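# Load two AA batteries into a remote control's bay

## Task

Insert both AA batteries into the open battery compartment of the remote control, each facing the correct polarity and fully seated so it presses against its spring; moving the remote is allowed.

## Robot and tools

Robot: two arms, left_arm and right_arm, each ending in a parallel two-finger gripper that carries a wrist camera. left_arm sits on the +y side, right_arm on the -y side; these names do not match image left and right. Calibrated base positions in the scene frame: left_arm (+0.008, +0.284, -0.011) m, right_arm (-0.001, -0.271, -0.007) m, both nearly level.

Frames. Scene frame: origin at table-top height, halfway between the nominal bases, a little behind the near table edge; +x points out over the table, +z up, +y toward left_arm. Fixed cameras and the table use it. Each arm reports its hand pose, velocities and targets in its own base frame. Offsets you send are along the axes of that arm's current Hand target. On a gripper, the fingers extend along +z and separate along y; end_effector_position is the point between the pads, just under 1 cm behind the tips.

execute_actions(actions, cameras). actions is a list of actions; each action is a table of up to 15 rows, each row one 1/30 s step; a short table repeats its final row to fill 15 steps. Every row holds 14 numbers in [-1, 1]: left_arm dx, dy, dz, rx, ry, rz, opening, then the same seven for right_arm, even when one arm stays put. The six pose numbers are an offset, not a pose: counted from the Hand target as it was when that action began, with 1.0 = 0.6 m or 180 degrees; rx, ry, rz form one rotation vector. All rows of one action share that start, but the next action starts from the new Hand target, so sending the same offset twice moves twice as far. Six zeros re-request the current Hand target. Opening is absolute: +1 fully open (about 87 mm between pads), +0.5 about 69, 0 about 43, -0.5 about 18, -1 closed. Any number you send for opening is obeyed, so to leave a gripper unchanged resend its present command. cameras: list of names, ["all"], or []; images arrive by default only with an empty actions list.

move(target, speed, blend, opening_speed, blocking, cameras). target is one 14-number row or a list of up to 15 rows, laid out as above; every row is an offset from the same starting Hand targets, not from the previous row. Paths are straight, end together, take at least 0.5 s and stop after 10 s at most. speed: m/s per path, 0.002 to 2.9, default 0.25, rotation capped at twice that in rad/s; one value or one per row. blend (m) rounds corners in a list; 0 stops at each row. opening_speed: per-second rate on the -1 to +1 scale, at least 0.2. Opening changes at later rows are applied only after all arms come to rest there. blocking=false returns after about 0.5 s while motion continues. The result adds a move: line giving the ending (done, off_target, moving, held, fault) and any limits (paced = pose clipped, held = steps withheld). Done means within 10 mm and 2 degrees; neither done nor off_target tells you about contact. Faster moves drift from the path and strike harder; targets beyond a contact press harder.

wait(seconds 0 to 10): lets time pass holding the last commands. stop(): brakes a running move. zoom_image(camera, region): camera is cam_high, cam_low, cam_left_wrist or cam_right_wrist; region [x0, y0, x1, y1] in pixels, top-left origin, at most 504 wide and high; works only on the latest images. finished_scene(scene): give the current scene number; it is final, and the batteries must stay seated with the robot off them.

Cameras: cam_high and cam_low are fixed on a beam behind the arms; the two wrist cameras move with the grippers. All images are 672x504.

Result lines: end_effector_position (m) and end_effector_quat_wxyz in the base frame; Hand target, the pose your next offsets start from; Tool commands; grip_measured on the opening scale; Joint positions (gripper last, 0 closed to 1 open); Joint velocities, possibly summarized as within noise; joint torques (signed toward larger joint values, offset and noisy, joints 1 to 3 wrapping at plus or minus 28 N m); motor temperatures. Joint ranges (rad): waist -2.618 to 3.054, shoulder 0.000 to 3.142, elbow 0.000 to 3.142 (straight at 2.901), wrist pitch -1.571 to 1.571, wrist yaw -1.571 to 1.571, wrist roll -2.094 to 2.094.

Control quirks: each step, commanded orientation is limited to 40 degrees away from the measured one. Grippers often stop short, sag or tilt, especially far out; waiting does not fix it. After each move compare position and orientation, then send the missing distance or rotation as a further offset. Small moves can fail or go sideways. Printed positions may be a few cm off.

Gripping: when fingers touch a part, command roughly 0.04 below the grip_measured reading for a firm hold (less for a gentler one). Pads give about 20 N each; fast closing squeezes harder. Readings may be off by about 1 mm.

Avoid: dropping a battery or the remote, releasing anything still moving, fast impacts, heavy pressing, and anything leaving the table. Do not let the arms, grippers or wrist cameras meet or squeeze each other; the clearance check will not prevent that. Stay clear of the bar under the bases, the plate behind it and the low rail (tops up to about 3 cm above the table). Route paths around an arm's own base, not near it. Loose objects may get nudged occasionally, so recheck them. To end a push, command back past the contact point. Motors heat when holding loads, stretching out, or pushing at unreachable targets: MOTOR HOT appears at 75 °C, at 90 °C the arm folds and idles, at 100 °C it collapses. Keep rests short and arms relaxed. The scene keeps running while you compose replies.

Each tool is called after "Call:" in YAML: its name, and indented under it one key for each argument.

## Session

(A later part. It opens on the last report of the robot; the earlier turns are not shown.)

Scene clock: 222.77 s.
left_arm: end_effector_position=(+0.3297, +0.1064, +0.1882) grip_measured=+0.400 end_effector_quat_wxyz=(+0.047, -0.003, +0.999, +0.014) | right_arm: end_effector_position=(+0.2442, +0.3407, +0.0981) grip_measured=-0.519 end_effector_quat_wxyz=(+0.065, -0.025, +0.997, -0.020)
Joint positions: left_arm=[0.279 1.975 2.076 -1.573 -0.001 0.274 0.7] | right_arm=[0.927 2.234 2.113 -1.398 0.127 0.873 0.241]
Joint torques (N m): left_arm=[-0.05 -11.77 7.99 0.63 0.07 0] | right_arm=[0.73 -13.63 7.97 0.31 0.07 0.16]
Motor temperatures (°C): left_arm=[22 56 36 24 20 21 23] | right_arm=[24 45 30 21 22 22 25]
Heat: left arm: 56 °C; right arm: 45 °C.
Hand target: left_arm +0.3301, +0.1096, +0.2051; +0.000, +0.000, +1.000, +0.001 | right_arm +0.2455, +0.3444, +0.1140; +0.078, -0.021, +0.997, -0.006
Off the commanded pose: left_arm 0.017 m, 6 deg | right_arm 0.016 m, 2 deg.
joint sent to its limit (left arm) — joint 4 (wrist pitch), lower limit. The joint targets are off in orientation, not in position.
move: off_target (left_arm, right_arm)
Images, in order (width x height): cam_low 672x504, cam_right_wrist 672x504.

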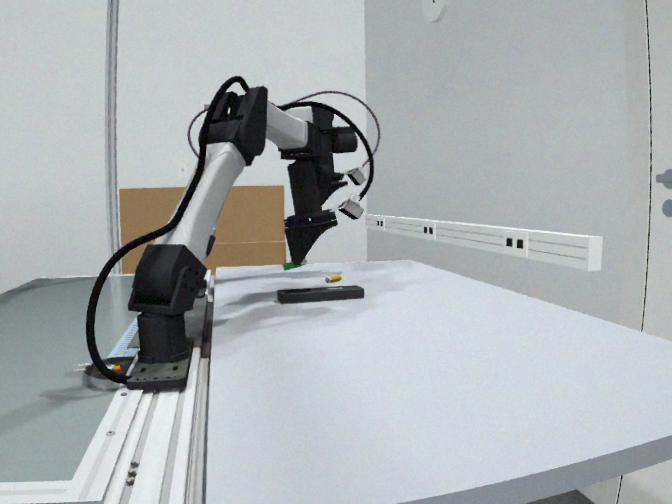

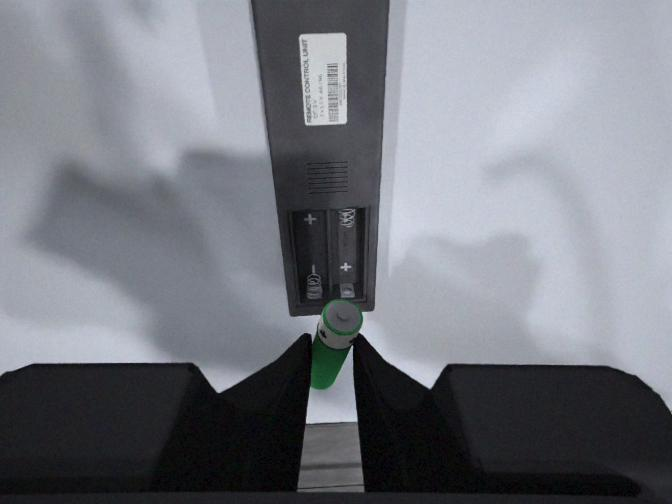

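Call:
move:
  target:
    - [0,0,0,0,0,0,0.4,0,0,0,0,0,0,-0.75]
    - [0,0,0,0,0,0,0.4,-0.005,0.012,0.035,0,-0.069,0,-0.75]
  speed: 0.1
  opening_speed: 0.4
  cameras: ["cam_right_wrist"]

Call:
zoom_image:
  camera: "cam_right_wrist"
  region: [250, 200, 430, 420]

Scene clock: 235.63 s.
left_arm: end_effector_position=(+0.3297, +0.1064, +0.1882) grip_measured=+0.400 end_effector_quat_wxyz=(+0.047, -0.003, +0.999, +0.014) | right_arm: end_effector_position=(+0.2493, +0.3496, +0.0748) grip_measured=-0.571 end_effector_quat_wxyz=(+0.166, -0.030, +0.985, -0.022)
Joint positions: left_arm=[0.279 1.975 2.076 -1.573 -0.001 0.274 0.7] | right_arm=[0.998 2.142 1.869 -1.141 0.299 0.914 0.214]
Joint torques (N m): left_arm=[0.06 -11.89 8.08 0.63 0.01 -0.01] | right_arm=[0.65 -15.71 5.08 0.78 0.28 0.17]
Motor temperatures (°C): left_arm=[22 57 36 24 20 21 23] | right_arm=[24 47 30 21 22 22 25]
Heat: left arm: 57 °C; right arm: 47 °C.
Hand target: left_arm +0.3301, +0.1096, +0.2051; +0.000, +0.000, +1.000, +0.001 | right_arm +0.2516, +0.3516, +0.0937; +0.186, -0.021, +0.982, -0.003
Off the commanded pose: left_arm 0.017 m, 6 deg | right_arm 0.019 m, 3 deg.
joint sent to its limit (left arm) — joint 4 (wrist pitch), lower limit. The joint targets are off in orientation, not in position.
move: off_target (left_arm, right_arm)
Images, in order (width x height): cam_right_wrist 672x504.

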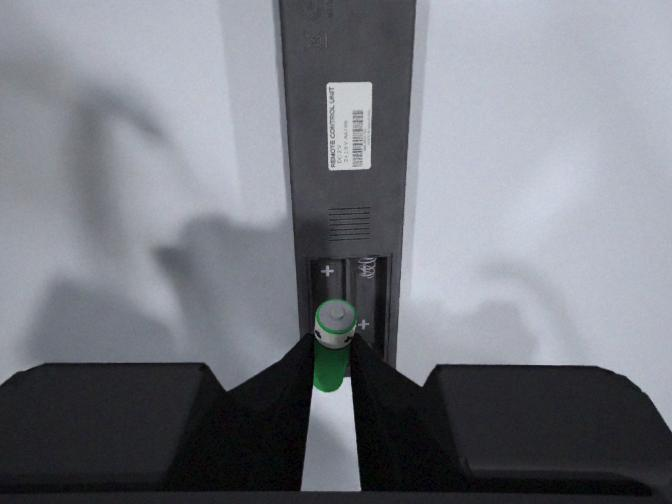

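Scaled by 2.291.

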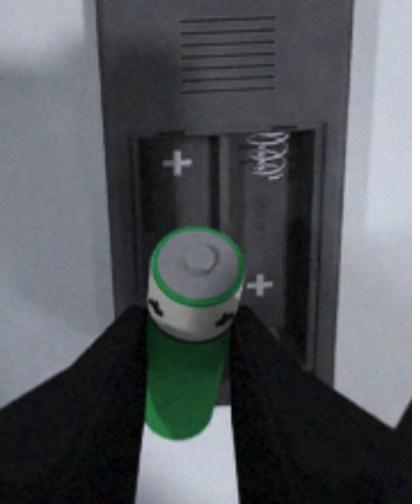

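Call:
move:
  target:
    - [0,0,0,0,0,0,0.4,0.0,0.01,0.01,0,0,0,-0.75]
    - [0,0,0,0,0,0,0.4,0.021,0.01,0.053,0,0,0,-0.75]
  speed: 0.05
  cameras: ["cam_right_wrist","cam_low"]

Call:
zoom_image:
  camera: "cam_low"
  region: [270, 240, 390, 320]

Call:
zoom_image:
  camera: "cam_right_wrist"
  region: [250, 200, 430, 420]

Scene clock: 242.07 s.
left_arm: end_effector_position=(+0.3297, +0.1064, +0.1882) grip_measured=+0.400 end_effector_quat_wxyz=(+0.047, -0.003, +0.999, +0.014) | right_arm: end_effector_position=(+0.2503, +0.3531, +0.0519) grip_measured=-0.575 end_effector_quat_wxyz=(+0.175, -0.027, +0.984, -0.016)
Joint positions: left_arm=[0.279 1.975 2.076 -1.573 -0.001 0.274 0.7] | right_arm=[1.004 2.142 1.776 -1.028 0.307 0.921 0.212]
Joint torques (N m): left_arm=[-0.01 -11.59 7.88 0.67 0.03 0.03] | right_arm=[0.85 -13.16 5.11 0.87 0.21 0.18]
Motor temperatures (°C): left_arm=[22 57 36 24 20 21 23] | right_arm=[24 48 30 21 22 22 25]
Heat: left arm: 57 °C; right arm: 48 °C.
Hand target: left_arm +0.3301, +0.1096, +0.2051; +0.000, +0.000, +1.000, +0.001 | right_arm +0.2512, +0.3570, +0.0593; +0.186, -0.021, +0.982, -0.004
Off the commanded pose: left_arm 0.017 m, 6 deg | right_arm 0.009 m, 2 deg.
joint sent to its limit (left arm) — joint 4 (wrist pitch), lower limit. The joint targets are off in orientation, not in position.
move: off_target (left_arm)
Images, in order (width x height): cam_low 672x504, cam_right_wrist 672x504.

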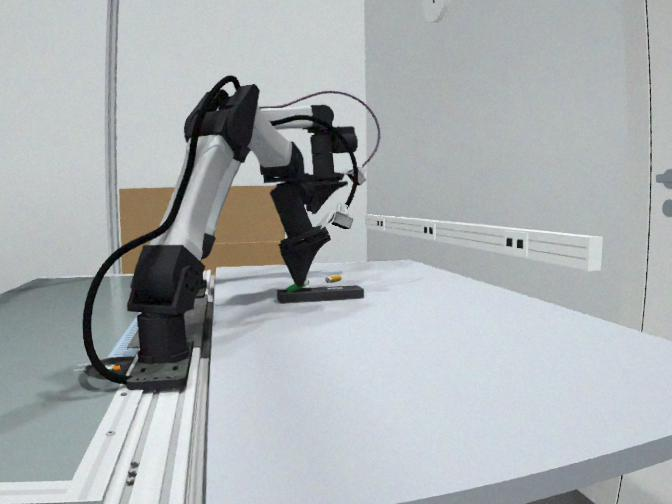

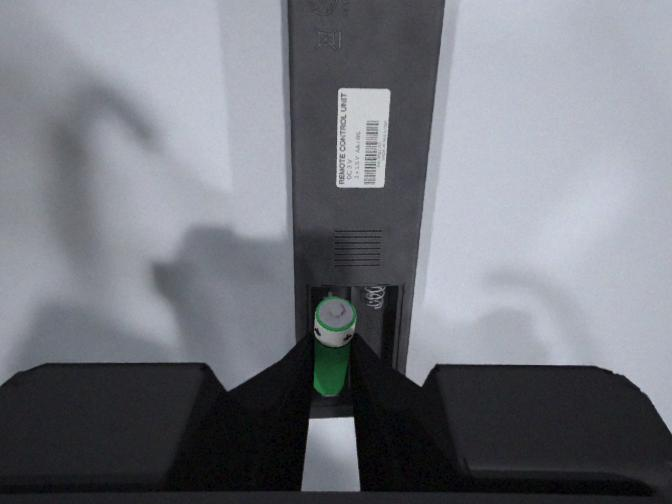

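Scaled by 4.200.

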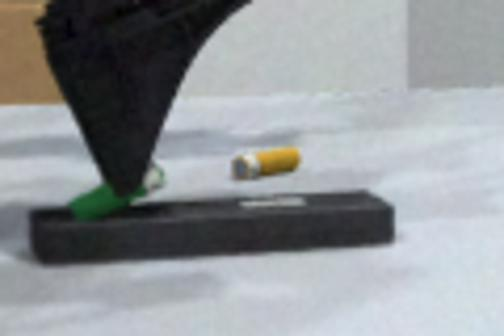

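Scaled by 2.291.

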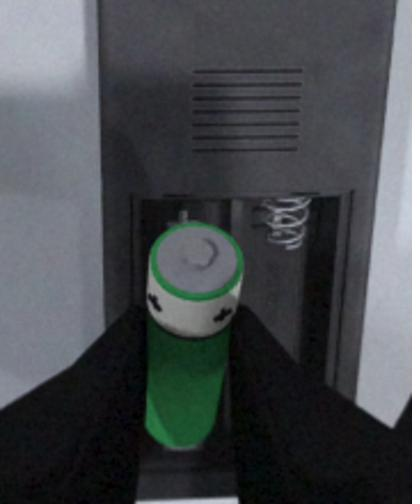

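Call:
move:
  target:
    - [0,0,0,0,0,0,0.4,0.022,0.004,0.0,0,0,0,-0.75]
    - [0,0,0,0,0,0,0.4,0.022,0.004,0.025,0,0.1,0,-0.75]
  speed: 0.05
  cameras: ["cam_right_wrist","cam_low"]

Call:
zoom_image:
  camera: "cam_low"
  region: [270, 240, 390, 320]

Call:
zoom_image:
  camera: "cam_right_wrist"
  region: [250, 200, 430, 420]

Scene clock: 251.20 s.
left_arm: end_effector_position=(+0.3297, +0.1064, +0.1882) grip_measured=+0.400 end_effector_quat_wxyz=(+0.047, -0.003, +0.999, +0.014) | right_arm: end_effector_position=(+0.2397, +0.3563, +0.0453) grip_measured=-0.575 end_effector_quat_wxyz=(+0.036, -0.023, +0.999, -0.012)
Joint positions: left_arm=[0.279 1.975 2.076 -1.573 -0.001 0.274 0.7] | right_arm=[0.933 2.305 2.017 -1.257 0.072 0.886 0.212]
Joint torques (N m): left_arm=[0.2 -11.58 7.95 0.67 0.03 0.01] | right_arm=[-0.43 -10.04 7.02 0.46 -0.19 0]
Motor temperatures (°C): left_arm=[22 57 36 24 20 21 23] | right_arm=[24 47 30 21 22 22 25]
Heat: left arm: 57 °C; right arm: 47 °C.
Hand target: left_arm +0.3301, +0.1096, +0.2051; +0.000, +0.000, +1.000, +0.001 | right_arm +0.2442, +0.3589, +0.0404; +0.030, -0.021, +0.999, -0.007
Off the commanded pose: left_arm 0.017 m, 6 deg | right_arm 0.007 m, 1 deg.
joint sent to its limit (left arm) — joint 4 (wrist pitch), lower limit. The joint targets are off in orientation, not in position.
move: off_target (left_arm)
Images, in order (width x height): cam_low 672x504, cam_right_wrist 672x504.

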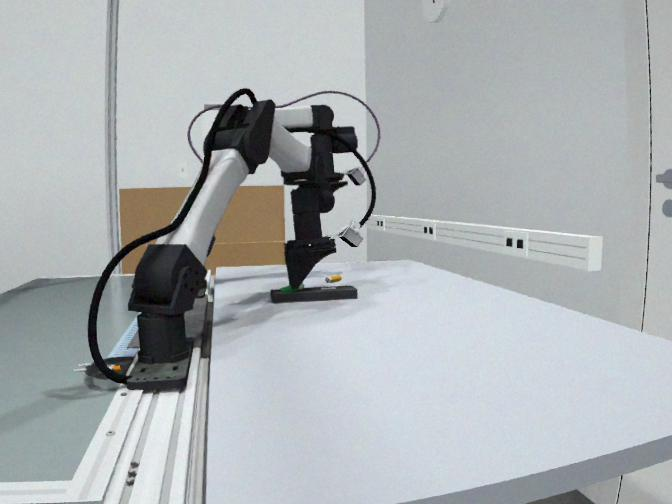

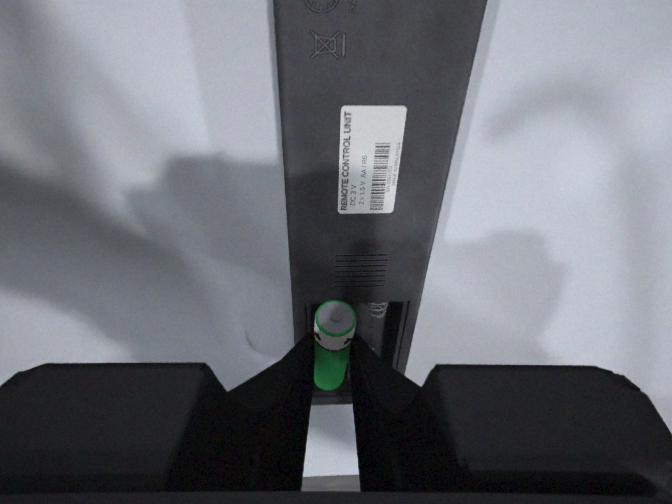

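Scaled by 4.200.

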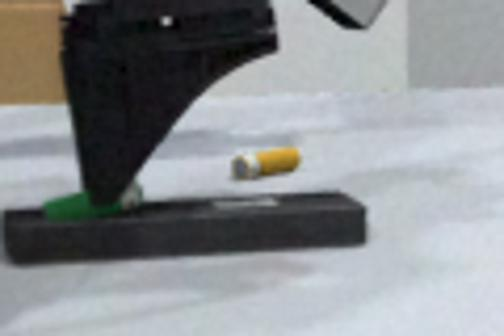

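Scaled by 2.291.

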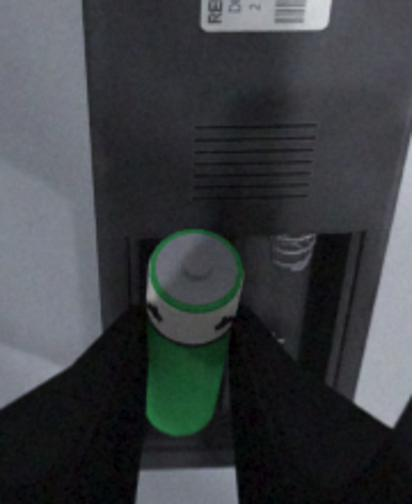

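Call:
move:
  target:
    - [0,0,0,0,0,0,0.4,0.004,0.0,0.014,0,0,0,-0.75]
    - [0,0,0,0,0,0,0.4,0.004,0.0,0.008,0,0,0,-0.48]
    - [0,0,0,0,0,0,0.4,0.004,0.0,-0.015,0,0,0,-0.48]
  speed: 0.05
  opening_speed: 0.3
  cameras: ["cam_right_wrist","cam_low"]

Call:
zoom_image:
  camera: "cam_low"
  region: [260, 240, 380, 320]

Call:
zoom_image:
  camera: "cam_right_wrist"
  region: [250, 200, 430, 420]

Scene clock: 259.90 s.
left_arm: end_effector_position=(+0.3297, +0.1064, +0.1882) grip_measured=+0.400 end_effector_quat_wxyz=(+0.047, -0.003, +0.999, +0.014) | right_arm: end_effector_position=(+0.2388, +0.3557, +0.0449) grip_measured=-0.480 end_effector_quat_wxyz=(+0.033, -0.025, +0.999, -0.014)
Joint positions: left_arm=[0.279 1.975 2.076 -1.573 -0.001 0.274 0.7] | right_arm=[0.933 2.311 2.024 -1.266 0.069 0.883 0.26]
Joint torques (N m): left_arm=[-0.05 -11.79 8.23 0.68 0 0.01] | right_arm=[-0.03 -11.59 7.9 0.24 -0.15 0.08]
Motor temperatures (°C): left_arm=[22 58 36 24 20 21 23] | right_arm=[24 46 30 21 22 22 25]
Heat: left arm: 58 °C; right arm: 46 °C.
Hand target: left_arm +0.3301, +0.1096, +0.2051; +0.000, +0.000, +1.000, +0.001 | right_arm +0.2414, +0.3590, +0.0494; +0.030, -0.021, +0.999, -0.007
Off the commanded pose: left_arm 0.017 m, 6 deg | right_arm 0.006 m, 1 deg.
joint sent to its limit (left arm) — joint 4 (wrist pitch), lower limit. The joint targets are off in orientation, not in position.
move: off_target (left_arm)
Images, in order (width x height): cam_low 672x504, cam_right_wrist 672x504.

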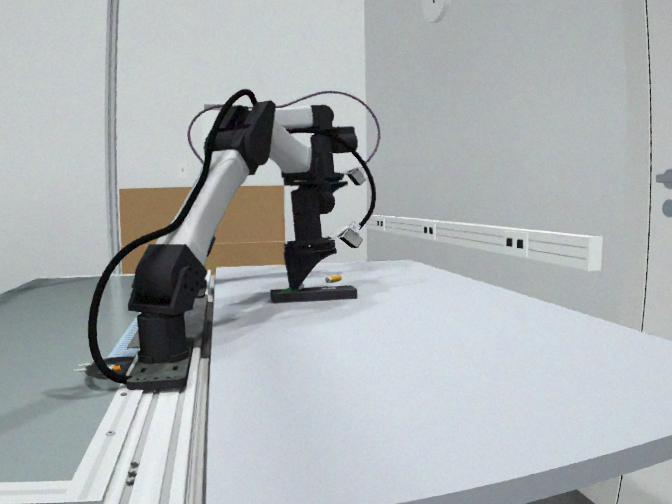

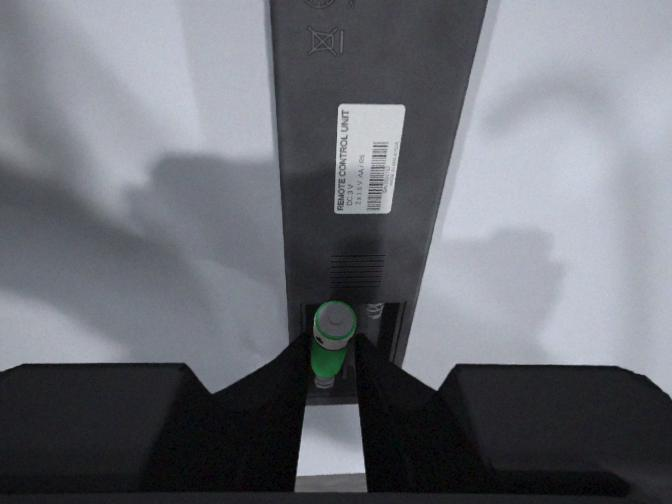

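Scaled by 4.200.

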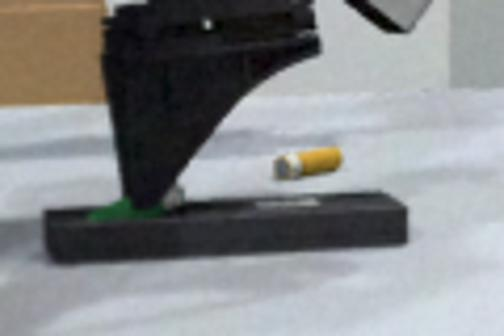

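Scaled by 2.291.

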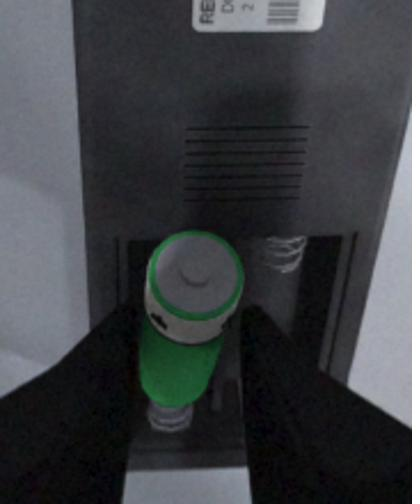

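Call:
move:
  target:
    - [0,0,0,0,0,0,0.4,0,0,0,0,0,0,-0.38]
    - [0,0,0,0,0,0,0.4,0,0,-0.07,0,0,0,-0.38]
  speed: 0.05
  opening_speed: 0.3
  cameras: ["cam_right_wrist","cam_low"]

Call:
zoom_image:
  camera: "cam_low"
  region: [260, 240, 380, 320]

Call:
zoom_image:
  camera: "cam_right_wrist"
  region: [250, 200, 430, 420]

Scene clock: 269.40 s.
left_arm: end_effector_position=(+0.3297, +0.1064, +0.1882) grip_measured=+0.400 end_effector_quat_wxyz=(+0.047, -0.003, +0.999, +0.014) | right_arm: end_effector_position=(+0.2386, +0.3559, +0.0863) grip_measured=-0.380 end_effector_quat_wxyz=(+0.032, -0.025, +0.999, -0.014)
Joint positions: left_arm=[0.279 1.975 2.076 -1.573 -0.001 0.274 0.7] | right_arm=[0.933 2.321 2.205 -1.439 0.068 0.883 0.31]
Joint torques (N m): left_arm=[0.28 -11.52 8.02 0.67 0.03 0.07] | right_arm=[0.38 -11.7 7.8 0.22 -0.14 0.13]
Motor temperatures (°C): left_arm=[22 58 36 24 20 21 23] | right_arm=[24 46 30 21 22 22 25]
Heat: left arm: 58 °C; right arm: 46 °C.
Hand target: left_arm +0.3301, +0.1096, +0.2051; +0.000, +0.000, +1.000, +0.001 | right_arm +0.2388, +0.3594, +0.0912; +0.030, -0.021, +0.999, -0.007
Off the commanded pose: left_arm 0.017 m, 6 deg | right_arm 0.006 m, 1 deg.
joint sent to its limit (left arm) — joint 4 (wrist pitch), lower limit. The joint targets are off in orientation, not in position.
move: off_target (left_arm)
Images, in order (width x height): cam_low 672x504, cam_right_wrist 672x504.

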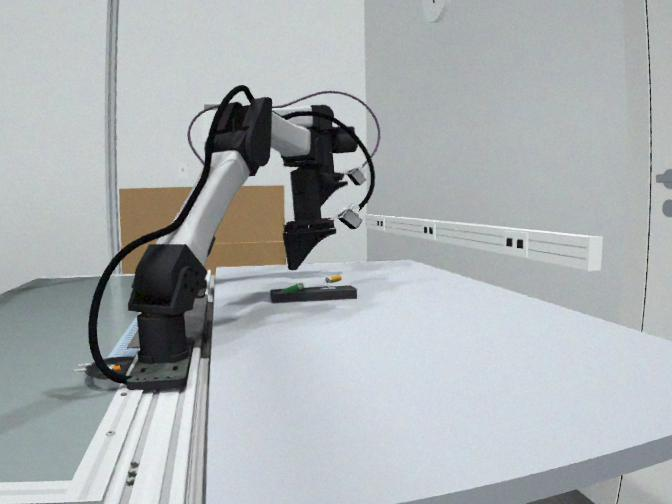

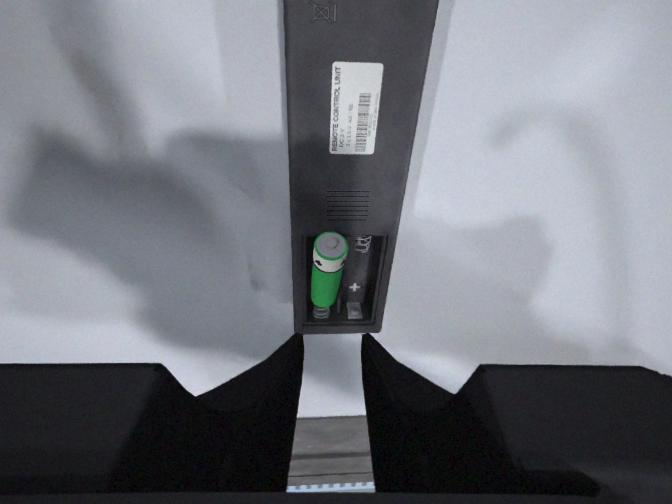

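Scaled by 4.200.

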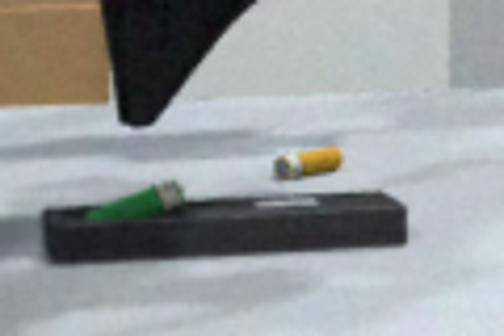

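Scaled by 2.291.

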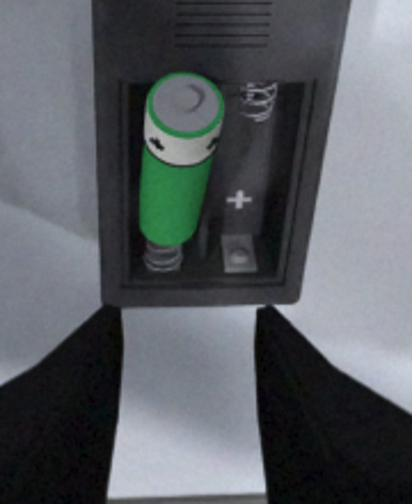

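Call:
move:
  target: [0,0,0,0,0,0,0.4,0.0245,0.049,0.02,0.193,-0.097,0.03,-0.3]
  speed: 0.15
  cameras: ["cam_right_wrist","cam_low"]

Call:
zoom_image:
  camera: "cam_low"
  region: [260, 240, 380, 320]

Call:
zoom_image:
  camera: "cam_right_wrist"
  region: [230, 200, 450, 420]

Scene clock: 297.03 s.
left_arm: end_effector_position=(+0.3297, +0.1064, +0.1882) grip_measured=+0.400 end_effector_quat_wxyz=(+0.047, -0.003, +0.999, +0.014) | right_arm: end_effector_position=(+0.2209, +0.3846, +0.0720) grip_measured=-0.300 end_effector_quat_wxyz=(+0.242, -0.008, +0.960, -0.141)
Joint positions: left_arm=[0.279 1.975 2.076 -1.573 -0.001 0.274 0.7] | right_arm=[1.187 2.462 2.356 -1.55 0.561 1.194 0.35]
Joint torques (N m): left_arm=[-0.13 -11.49 8.03 0.66 0.01 0.01] | right_arm=[0.57 -12.36 7.87 0 0.43 0.19]
Motor temperatures (°C): left_arm=[22 59 37 24 20 21 23] | right_arm=[24 44 32 21 22 22 25]
Heat: left arm: 59 °C; right arm: 44 °C.
Hand target: left_arm +0.3301, +0.1096, +0.2051; +0.000, +0.000, +1.000, +0.001 | right_arm +0.2237, +0.3880, +0.0779; +0.184, +0.035, +0.936, -0.299
Off the commanded pose: left_arm 0.017 m, 6 deg | right_arm 0.007 m, 20 deg.
joint sent to its limit (left arm) — joint 4 (wrist pitch), lower limit. The joint targets are off in orientation, not in position.
joint sent to its limit (right arm) — joint 4 (wrist pitch), lower limit. The joint targets are off in orientation, not in position.
move: off_target (left_arm, right_arm)
Images, in order (width x height): cam_low 672x504, cam_right_wrist 672x504.

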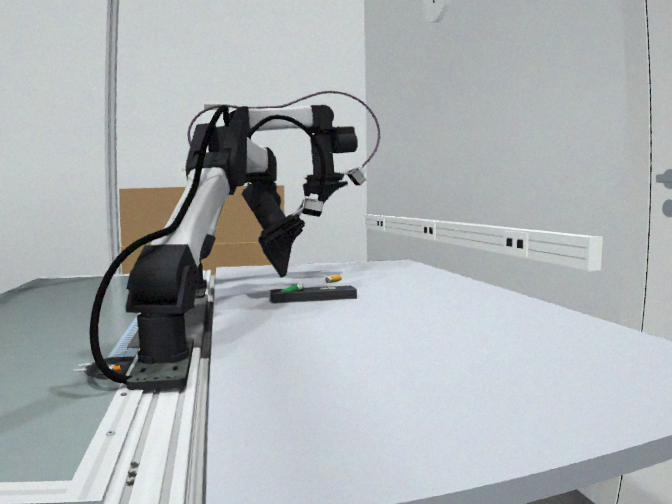

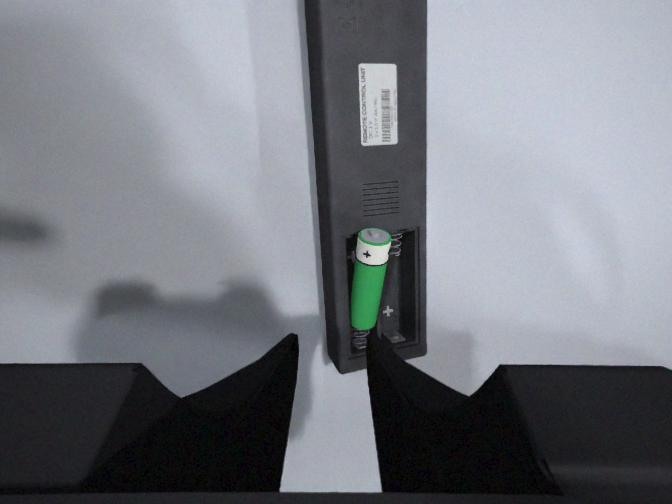

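Scaled by 4.200.

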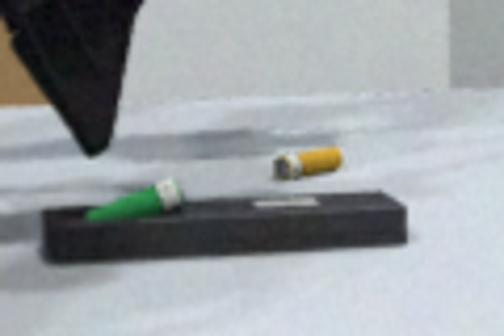

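Scaled by 2.291.

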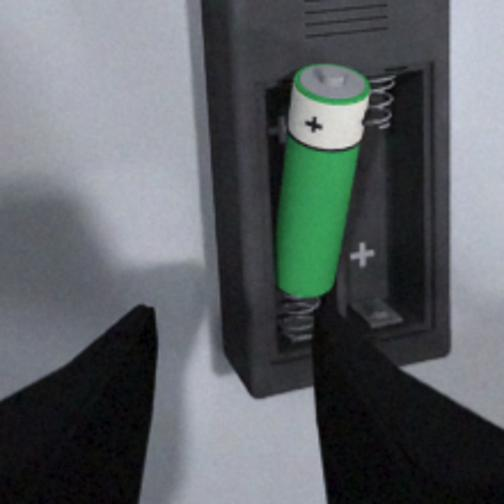

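Call:
move:
  target: [0,0,0,0,0,0,0.4,-0.03,-0.029,0.042,-0.193,0.097,-0.03,-1]
  speed: 0.1
  cameras: ["cam_right_wrist","cam_low"]

Call:
zoom_image:
  camera: "cam_low"
  region: [260, 240, 380, 320]

Scene clock: 315.73 s.
left_arm: end_effector_position=(+0.3297, +0.1064, +0.1882) grip_measured=+0.400 end_effector_quat_wxyz=(+0.047, -0.003, +0.999, +0.014) | right_arm: end_effector_position=(+0.2425, +0.3596, +0.0558) grip_measured=-0.968 end_effector_quat_wxyz=(+0.020, -0.022, +0.999, -0.030)
Joint positions: left_arm=[0.279 1.975 2.076 -1.573 -0.001 0.274 0.7] | right_arm=[0.931 2.393 2.205 -1.406 0.069 0.888 0.016]
Joint torques (N m): left_arm=[-0.31 -11.62 7.61 0.63 0.08 0.02] | right_arm=[-0.31 -17.21 4.7 0.36 -0.15 -0.04]
Motor temperatures (°C): left_arm=[22 60 37 24 20 21 23] | right_arm=[24 46 33 21 22 22 25]
Heat: left arm: 60 °C; right arm: 46 °C.
Hand target: left_arm +0.3301, +0.1096, +0.2051; +0.000, +0.000, +1.000, +0.001 | right_arm +0.2455, +0.3602, +0.0751; +0.030, -0.020, +0.999, -0.007
Off the commanded pose: left_arm 0.017 m, 6 deg | right_arm 0.019 m, 3 deg.
joint sent to its limit (left arm) — joint 4 (wrist pitch), lower limit. The joint targets are off in orientation, not in position.
move: off_target (left_arm, right_arm)
Images, in order (width x height): cam_low 672x504, cam_right_wrist 672x504.

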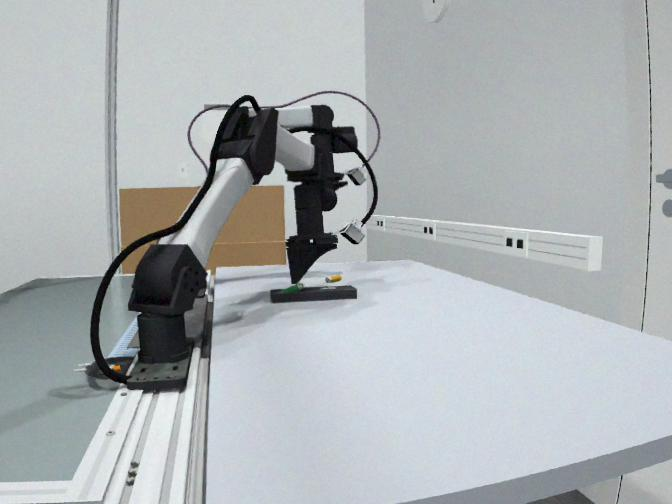

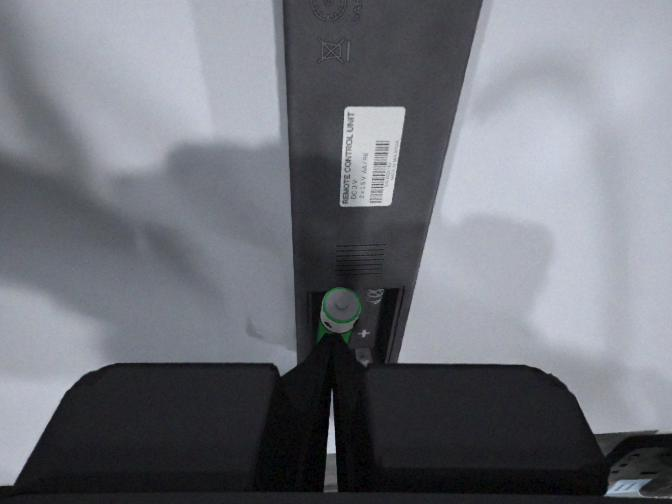

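Scaled by 4.200.

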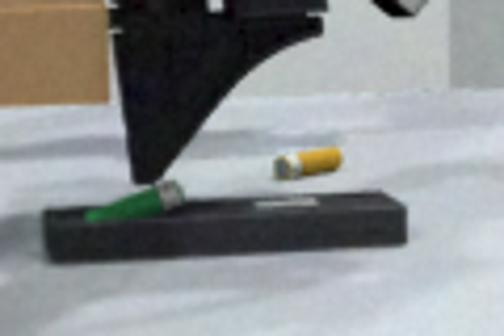

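Call:
move:
  target:
    - [0,0,0,0,0,0,0.4,-0.004,-0.004,0.045,0,0,0,-1]
    - [0,0,0,0,0,0,0.4,0.035,-0.004,0.055,0,0,0,-1]
  speed: 0.04
  cameras: ["cam_right_wrist","cam_low"]

Call:
zoom_image:
  camera: "cam_low"
  region: [260, 240, 380, 320]

Scene clock: 322.77 s.
left_arm: end_effector_position=(+0.3297, +0.1064, +0.1882) grip_measured=+0.400 end_effector_quat_wxyz=(+0.047, -0.003, +0.999, +0.014) | right_arm: end_effector_position=(+0.2279, +0.3564, +0.0483) grip_measured=-0.968 end_effector_quat_wxyz=(+0.028, -0.025, +0.999, -0.004)
Joint positions: left_arm=[0.279 1.975 2.076 -1.573 -0.001 0.274 0.7] | right_arm=[0.946 2.27 1.967 -1.241 0.049 0.895 0.016]
Joint torques (N m): left_arm=[0.03 -11.54 7.84 0.63 -0.01 0.05] | right_arm=[0.79 -11.74 3.28 0.68 0.05 0.17]
Motor temperatures (°C): left_arm=[22 60 37 24 20 21 23] | right_arm=[24 47 32 21 22 22 25]
Heat: left arm: 60 °C; right arm: 47 °C.
Hand target: left_arm +0.3301, +0.1096, +0.2051; +0.000, +0.000, +1.000, +0.001 | right_arm +0.2266, +0.3565, +0.0409; +0.029, -0.020, +0.999, -0.007
Off the commanded pose: left_arm 0.017 m, 6 deg | right_arm 0.007 m, 1 deg.
joint sent to its limit (left arm) — joint 4 (wrist pitch), lower limit. The joint targets are off in orientation, not in position.
move: off_target (left_arm)
Images, in order (width x height): cam_low 672x504, cam_right_wrist 672x504.

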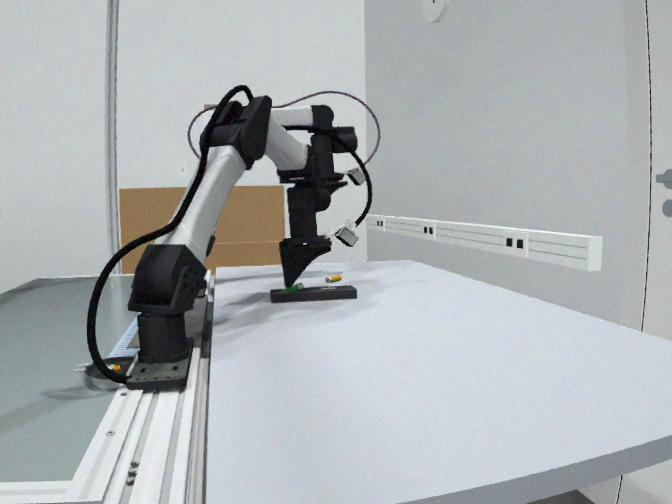

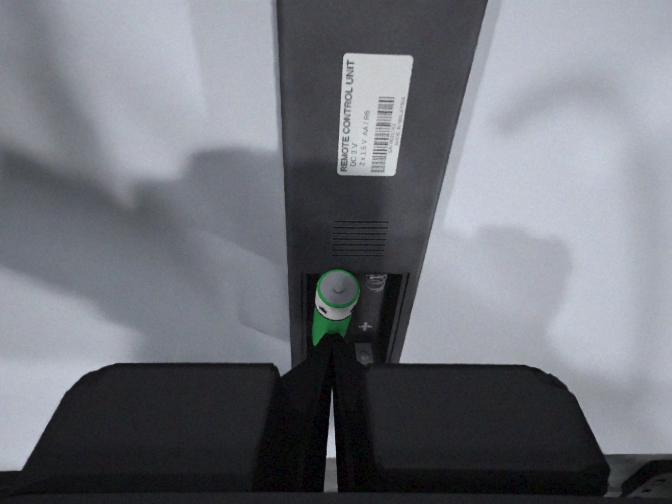

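Scaled by 4.200.

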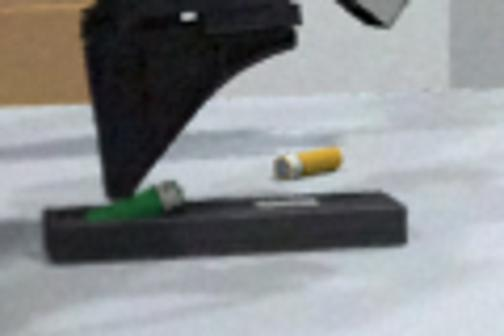

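Call:
move:
  target:
    - [0,0,0,0,0,0,0.4,0,0,-0.05,0,0,0,-1]
    - [0,0,0,0,0,0,0.4,-0.033,0,-0.05,0,0,0,-1]
    - [0,0,0,0,0,0,0.4,-0.033,0,0.025,0,0,0,-1]
    - [0,0,0,0,0,0,0.4,0.01,0,0.035,0,0,0,-1]
  speed: 0.05
  cameras: ["cam_right_wrist","cam_low"]

Call:
zoom_image:
  camera: "cam_low"
  region: [260, 240, 380, 320]

Scene clock: 330.47 s.
left_arm: end_effector_position=(+0.3297, +0.1064, +0.1882) grip_measured=+0.400 end_effector_quat_wxyz=(+0.047, -0.003, +0.999, +0.014) | right_arm: end_effector_position=(+0.2389, +0.3650, +0.0423) grip_measured=-0.968 end_effector_quat_wxyz=(+0.055, -0.016, +0.998, +0.026)
Joint positions: left_arm=[0.279 1.975 2.076 -1.573 -0.001 0.274 0.7] | right_arm=[0.939 2.238 1.894 -1.119 0.056 0.904 0.016]
Joint torques (N m): left_arm=[-0.09 -11.88 7.97 0.66 0.06 0.06] | right_arm=[1.91 -9.06 2.19 0.4 0 0.16]
Motor temperatures (°C): left_arm=[22 60 37 24 20 21 23] | right_arm=[24 47 32 21 22 22 25]
Heat: left arm: 60 °C; right arm: 47 °C.
Hand target: left_arm +0.3301, +0.1096, +0.2051; +0.000, +0.000, +1.000, +0.001 | right_arm +0.2221, +0.3560, +0.0197; +0.030, -0.020, +0.999, -0.007
Off the commanded pose: left_arm 0.017 m, 6 deg | right_arm 0.030 m, 5 deg.
joint sent to its limit (left arm) — joint 4 (wrist pitch), lower limit. The joint targets are off in orientation, not in position.
move: off_target (left_arm, right_arm)
Images, in order (width x height): cam_low 672x504, cam_right_wrist 672x504.

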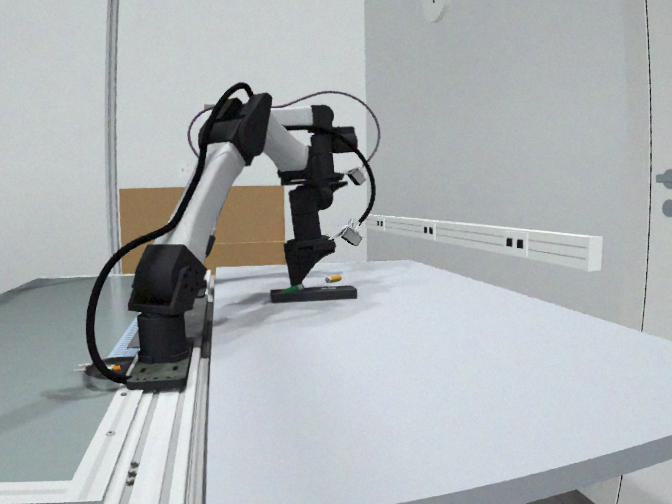

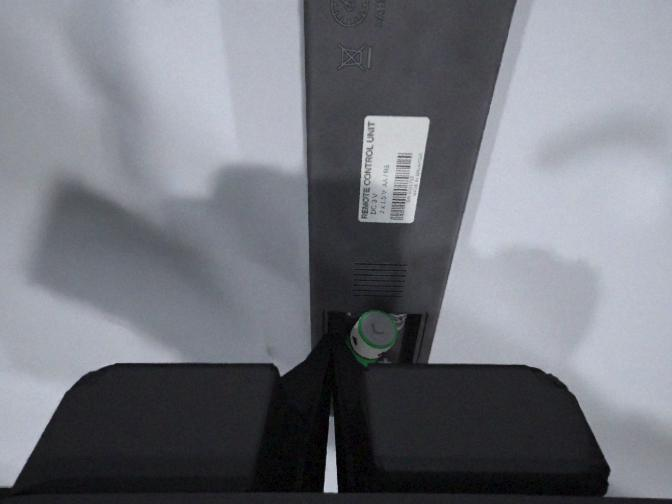

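Scaled by 4.200.

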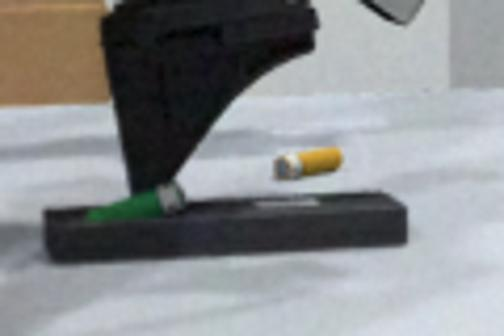

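Call:
move:
  target:
    - [0,0,0,0,0,0,0.4,0,0,-0.09,0,0,0,-1]
    - [0,0,0,0,0,0,0.4,0,0.0,-0.09,0,-0.092,0,-0.35]
  speed: 0.08
  cameras: ["cam_right_wrist","cam_low"]

Call:
zoom_image:
  camera: "cam_low"
  region: [260, 240, 380, 320]

Call:
zoom_image:
  camera: "cam_right_wrist"
  region: [230, 180, 450, 400]

Scene clock: 348.47 s.
left_arm: end_effector_position=(+0.3297, +0.1064, +0.1882) grip_measured=+0.400 end_effector_quat_wxyz=(+0.047, -0.003, +0.999, +0.014) | right_arm: end_effector_position=(+0.2167, +0.3543, +0.0567) grip_measured=-0.350 end_effector_quat_wxyz=(+0.156, -0.029, +0.987, -0.022)
Joint positions: left_arm=[0.279 1.975 2.076 -1.573 -0.001 0.274 0.7] | right_arm=[1.063 2.111 1.751 -1.086 0.291 0.985 0.325]
Joint torques (N m): left_arm=[0.05 -11.66 8.02 0.64 0.06 0.01] | right_arm=[0.7 -15.16 4.94 0.7 0.26 0.18]
Motor temperatures (°C): left_arm=[22 61 37 24 20 21 23] | right_arm=[24 46 30 21 22 22 25]
Heat: left arm: 61 °C; right arm: 46 °C.
Hand target: left_arm +0.3301, +0.1096, +0.2051; +0.000, +0.000, +1.000, +0.001 | right_arm +0.2187, +0.3567, +0.0735; +0.173, -0.021, +0.985, -0.004
Off the commanded pose: left_arm 0.017 m, 6 deg | right_arm 0.017 m, 3 deg.
joint sent to its limit (left arm) — joint 4 (wrist pitch), lower limit. The joint targets are off in orientation, not in position.
move: off_target (left_arm, right_arm); target 2's new opening was sent with right_arm's hand 0.017 m and 3 deg from that target
Images, in order (width x height): cam_low 672x504, cam_right_wrist 672x504.

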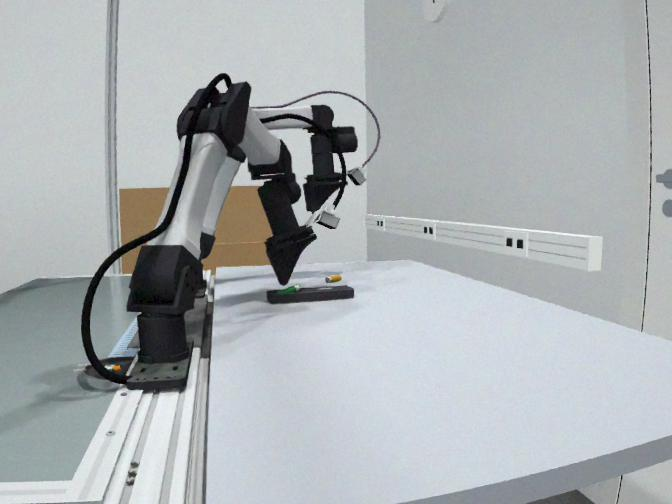

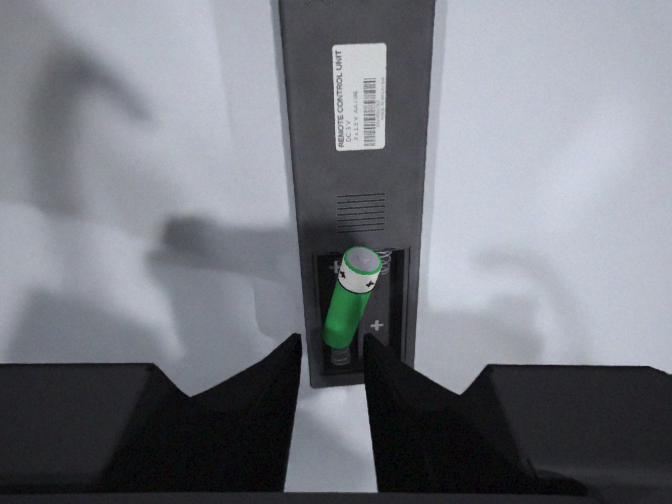

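Scaled by 4.200.

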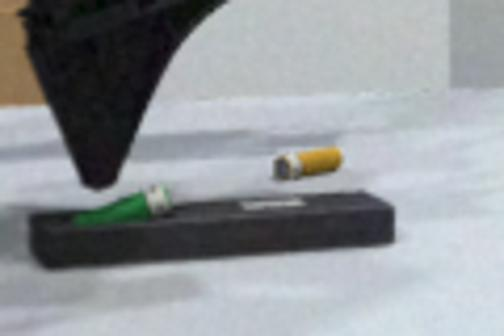

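Scaled by 2.291.

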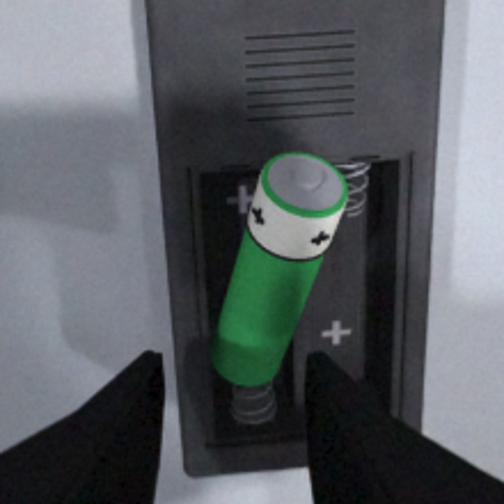

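Call:
move:
  target:
    - [0,0,0,0,0,0,0.4,-0.01,-0.014,0,0,0,0,-0.35]
    - [0,0,0,0,0,0,0.4,-0.009,-0.014,0.035,0,0,0,-0.35]
    - [0,0,0,0,0,0,0.4,-0.009,-0.014,0.035,0,0,0,-0.75]
  speed: 0.06
  opening_speed: 0.4
  cameras: ["cam_right_wrist","cam_low"]

Call:
zoom_image:
  camera: "cam_low"
  region: [260, 240, 380, 320]

Call:
zoom_image:
  camera: "cam_right_wrist"
  region: [230, 200, 450, 420]

Scene clock: 358.97 s.
left_arm: end_effector_position=(+0.3297, +0.1064, +0.1882) grip_measured=+0.400 end_effector_quat_wxyz=(+0.047, -0.003, +0.999, +0.014) | right_arm: end_effector_position=(+0.2259, +0.3502, +0.0490) grip_measured=-0.748 end_effector_quat_wxyz=(+0.165, -0.026, +0.986, -0.011)
Joint positions: left_arm=[0.279 1.975 2.076 -1.573 -0.001 0.274 0.7] | right_arm=[1.041 2.089 1.684 -1.005 0.292 0.964 0.126]
Joint torques (N m): left_arm=[0.01 -11.41 7.95 0.66 0.05 -0.02] | right_arm=[-0.38 -12.71 4.96 0.78 0.18 0]
Motor temperatures (°C): left_arm=[22 61 38 24 20 21 23] | right_arm=[24 48 30 21 22 22 25]
Heat: left arm: 61 °C; right arm: 48 °C.
Hand target: left_arm +0.3301, +0.1096, +0.2051; +0.000, +0.000, +1.000, +0.001 | right_arm +0.2313, +0.3486, +0.0557; +0.173, -0.021, +0.985, -0.004
Off the commanded pose: left_arm 0.017 m, 6 deg | right_arm 0.009 m, 1 deg.
joint sent to its limit (left arm) — joint 4 (wrist pitch), lower limit. The joint targets are off in orientation, not in position.
move: off_target (left_arm)
Images, in order (width x height): cam_low 672x504, cam_right_wrist 672x504.

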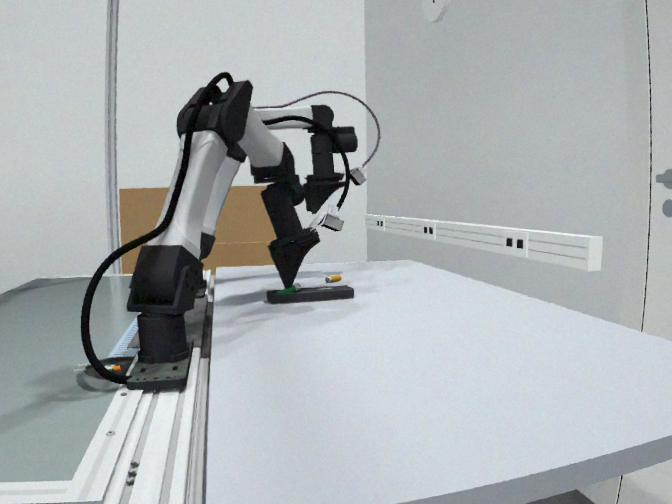

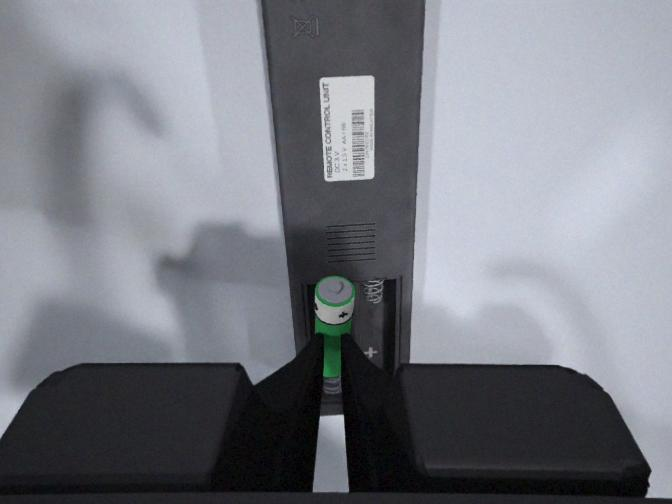

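Scaled by 4.200.

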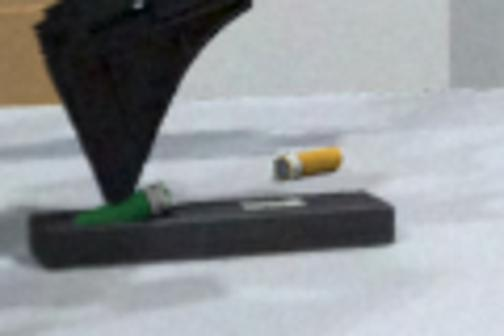

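Scaled by 2.291.

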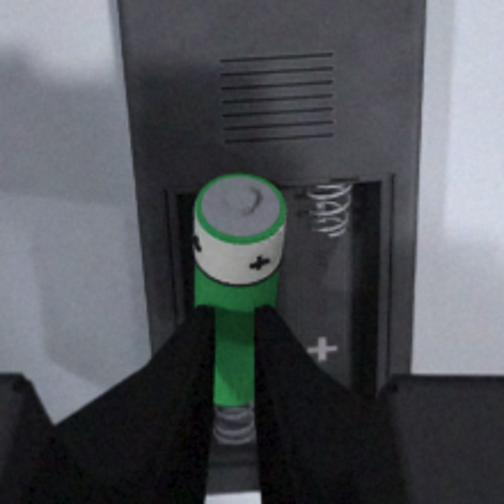

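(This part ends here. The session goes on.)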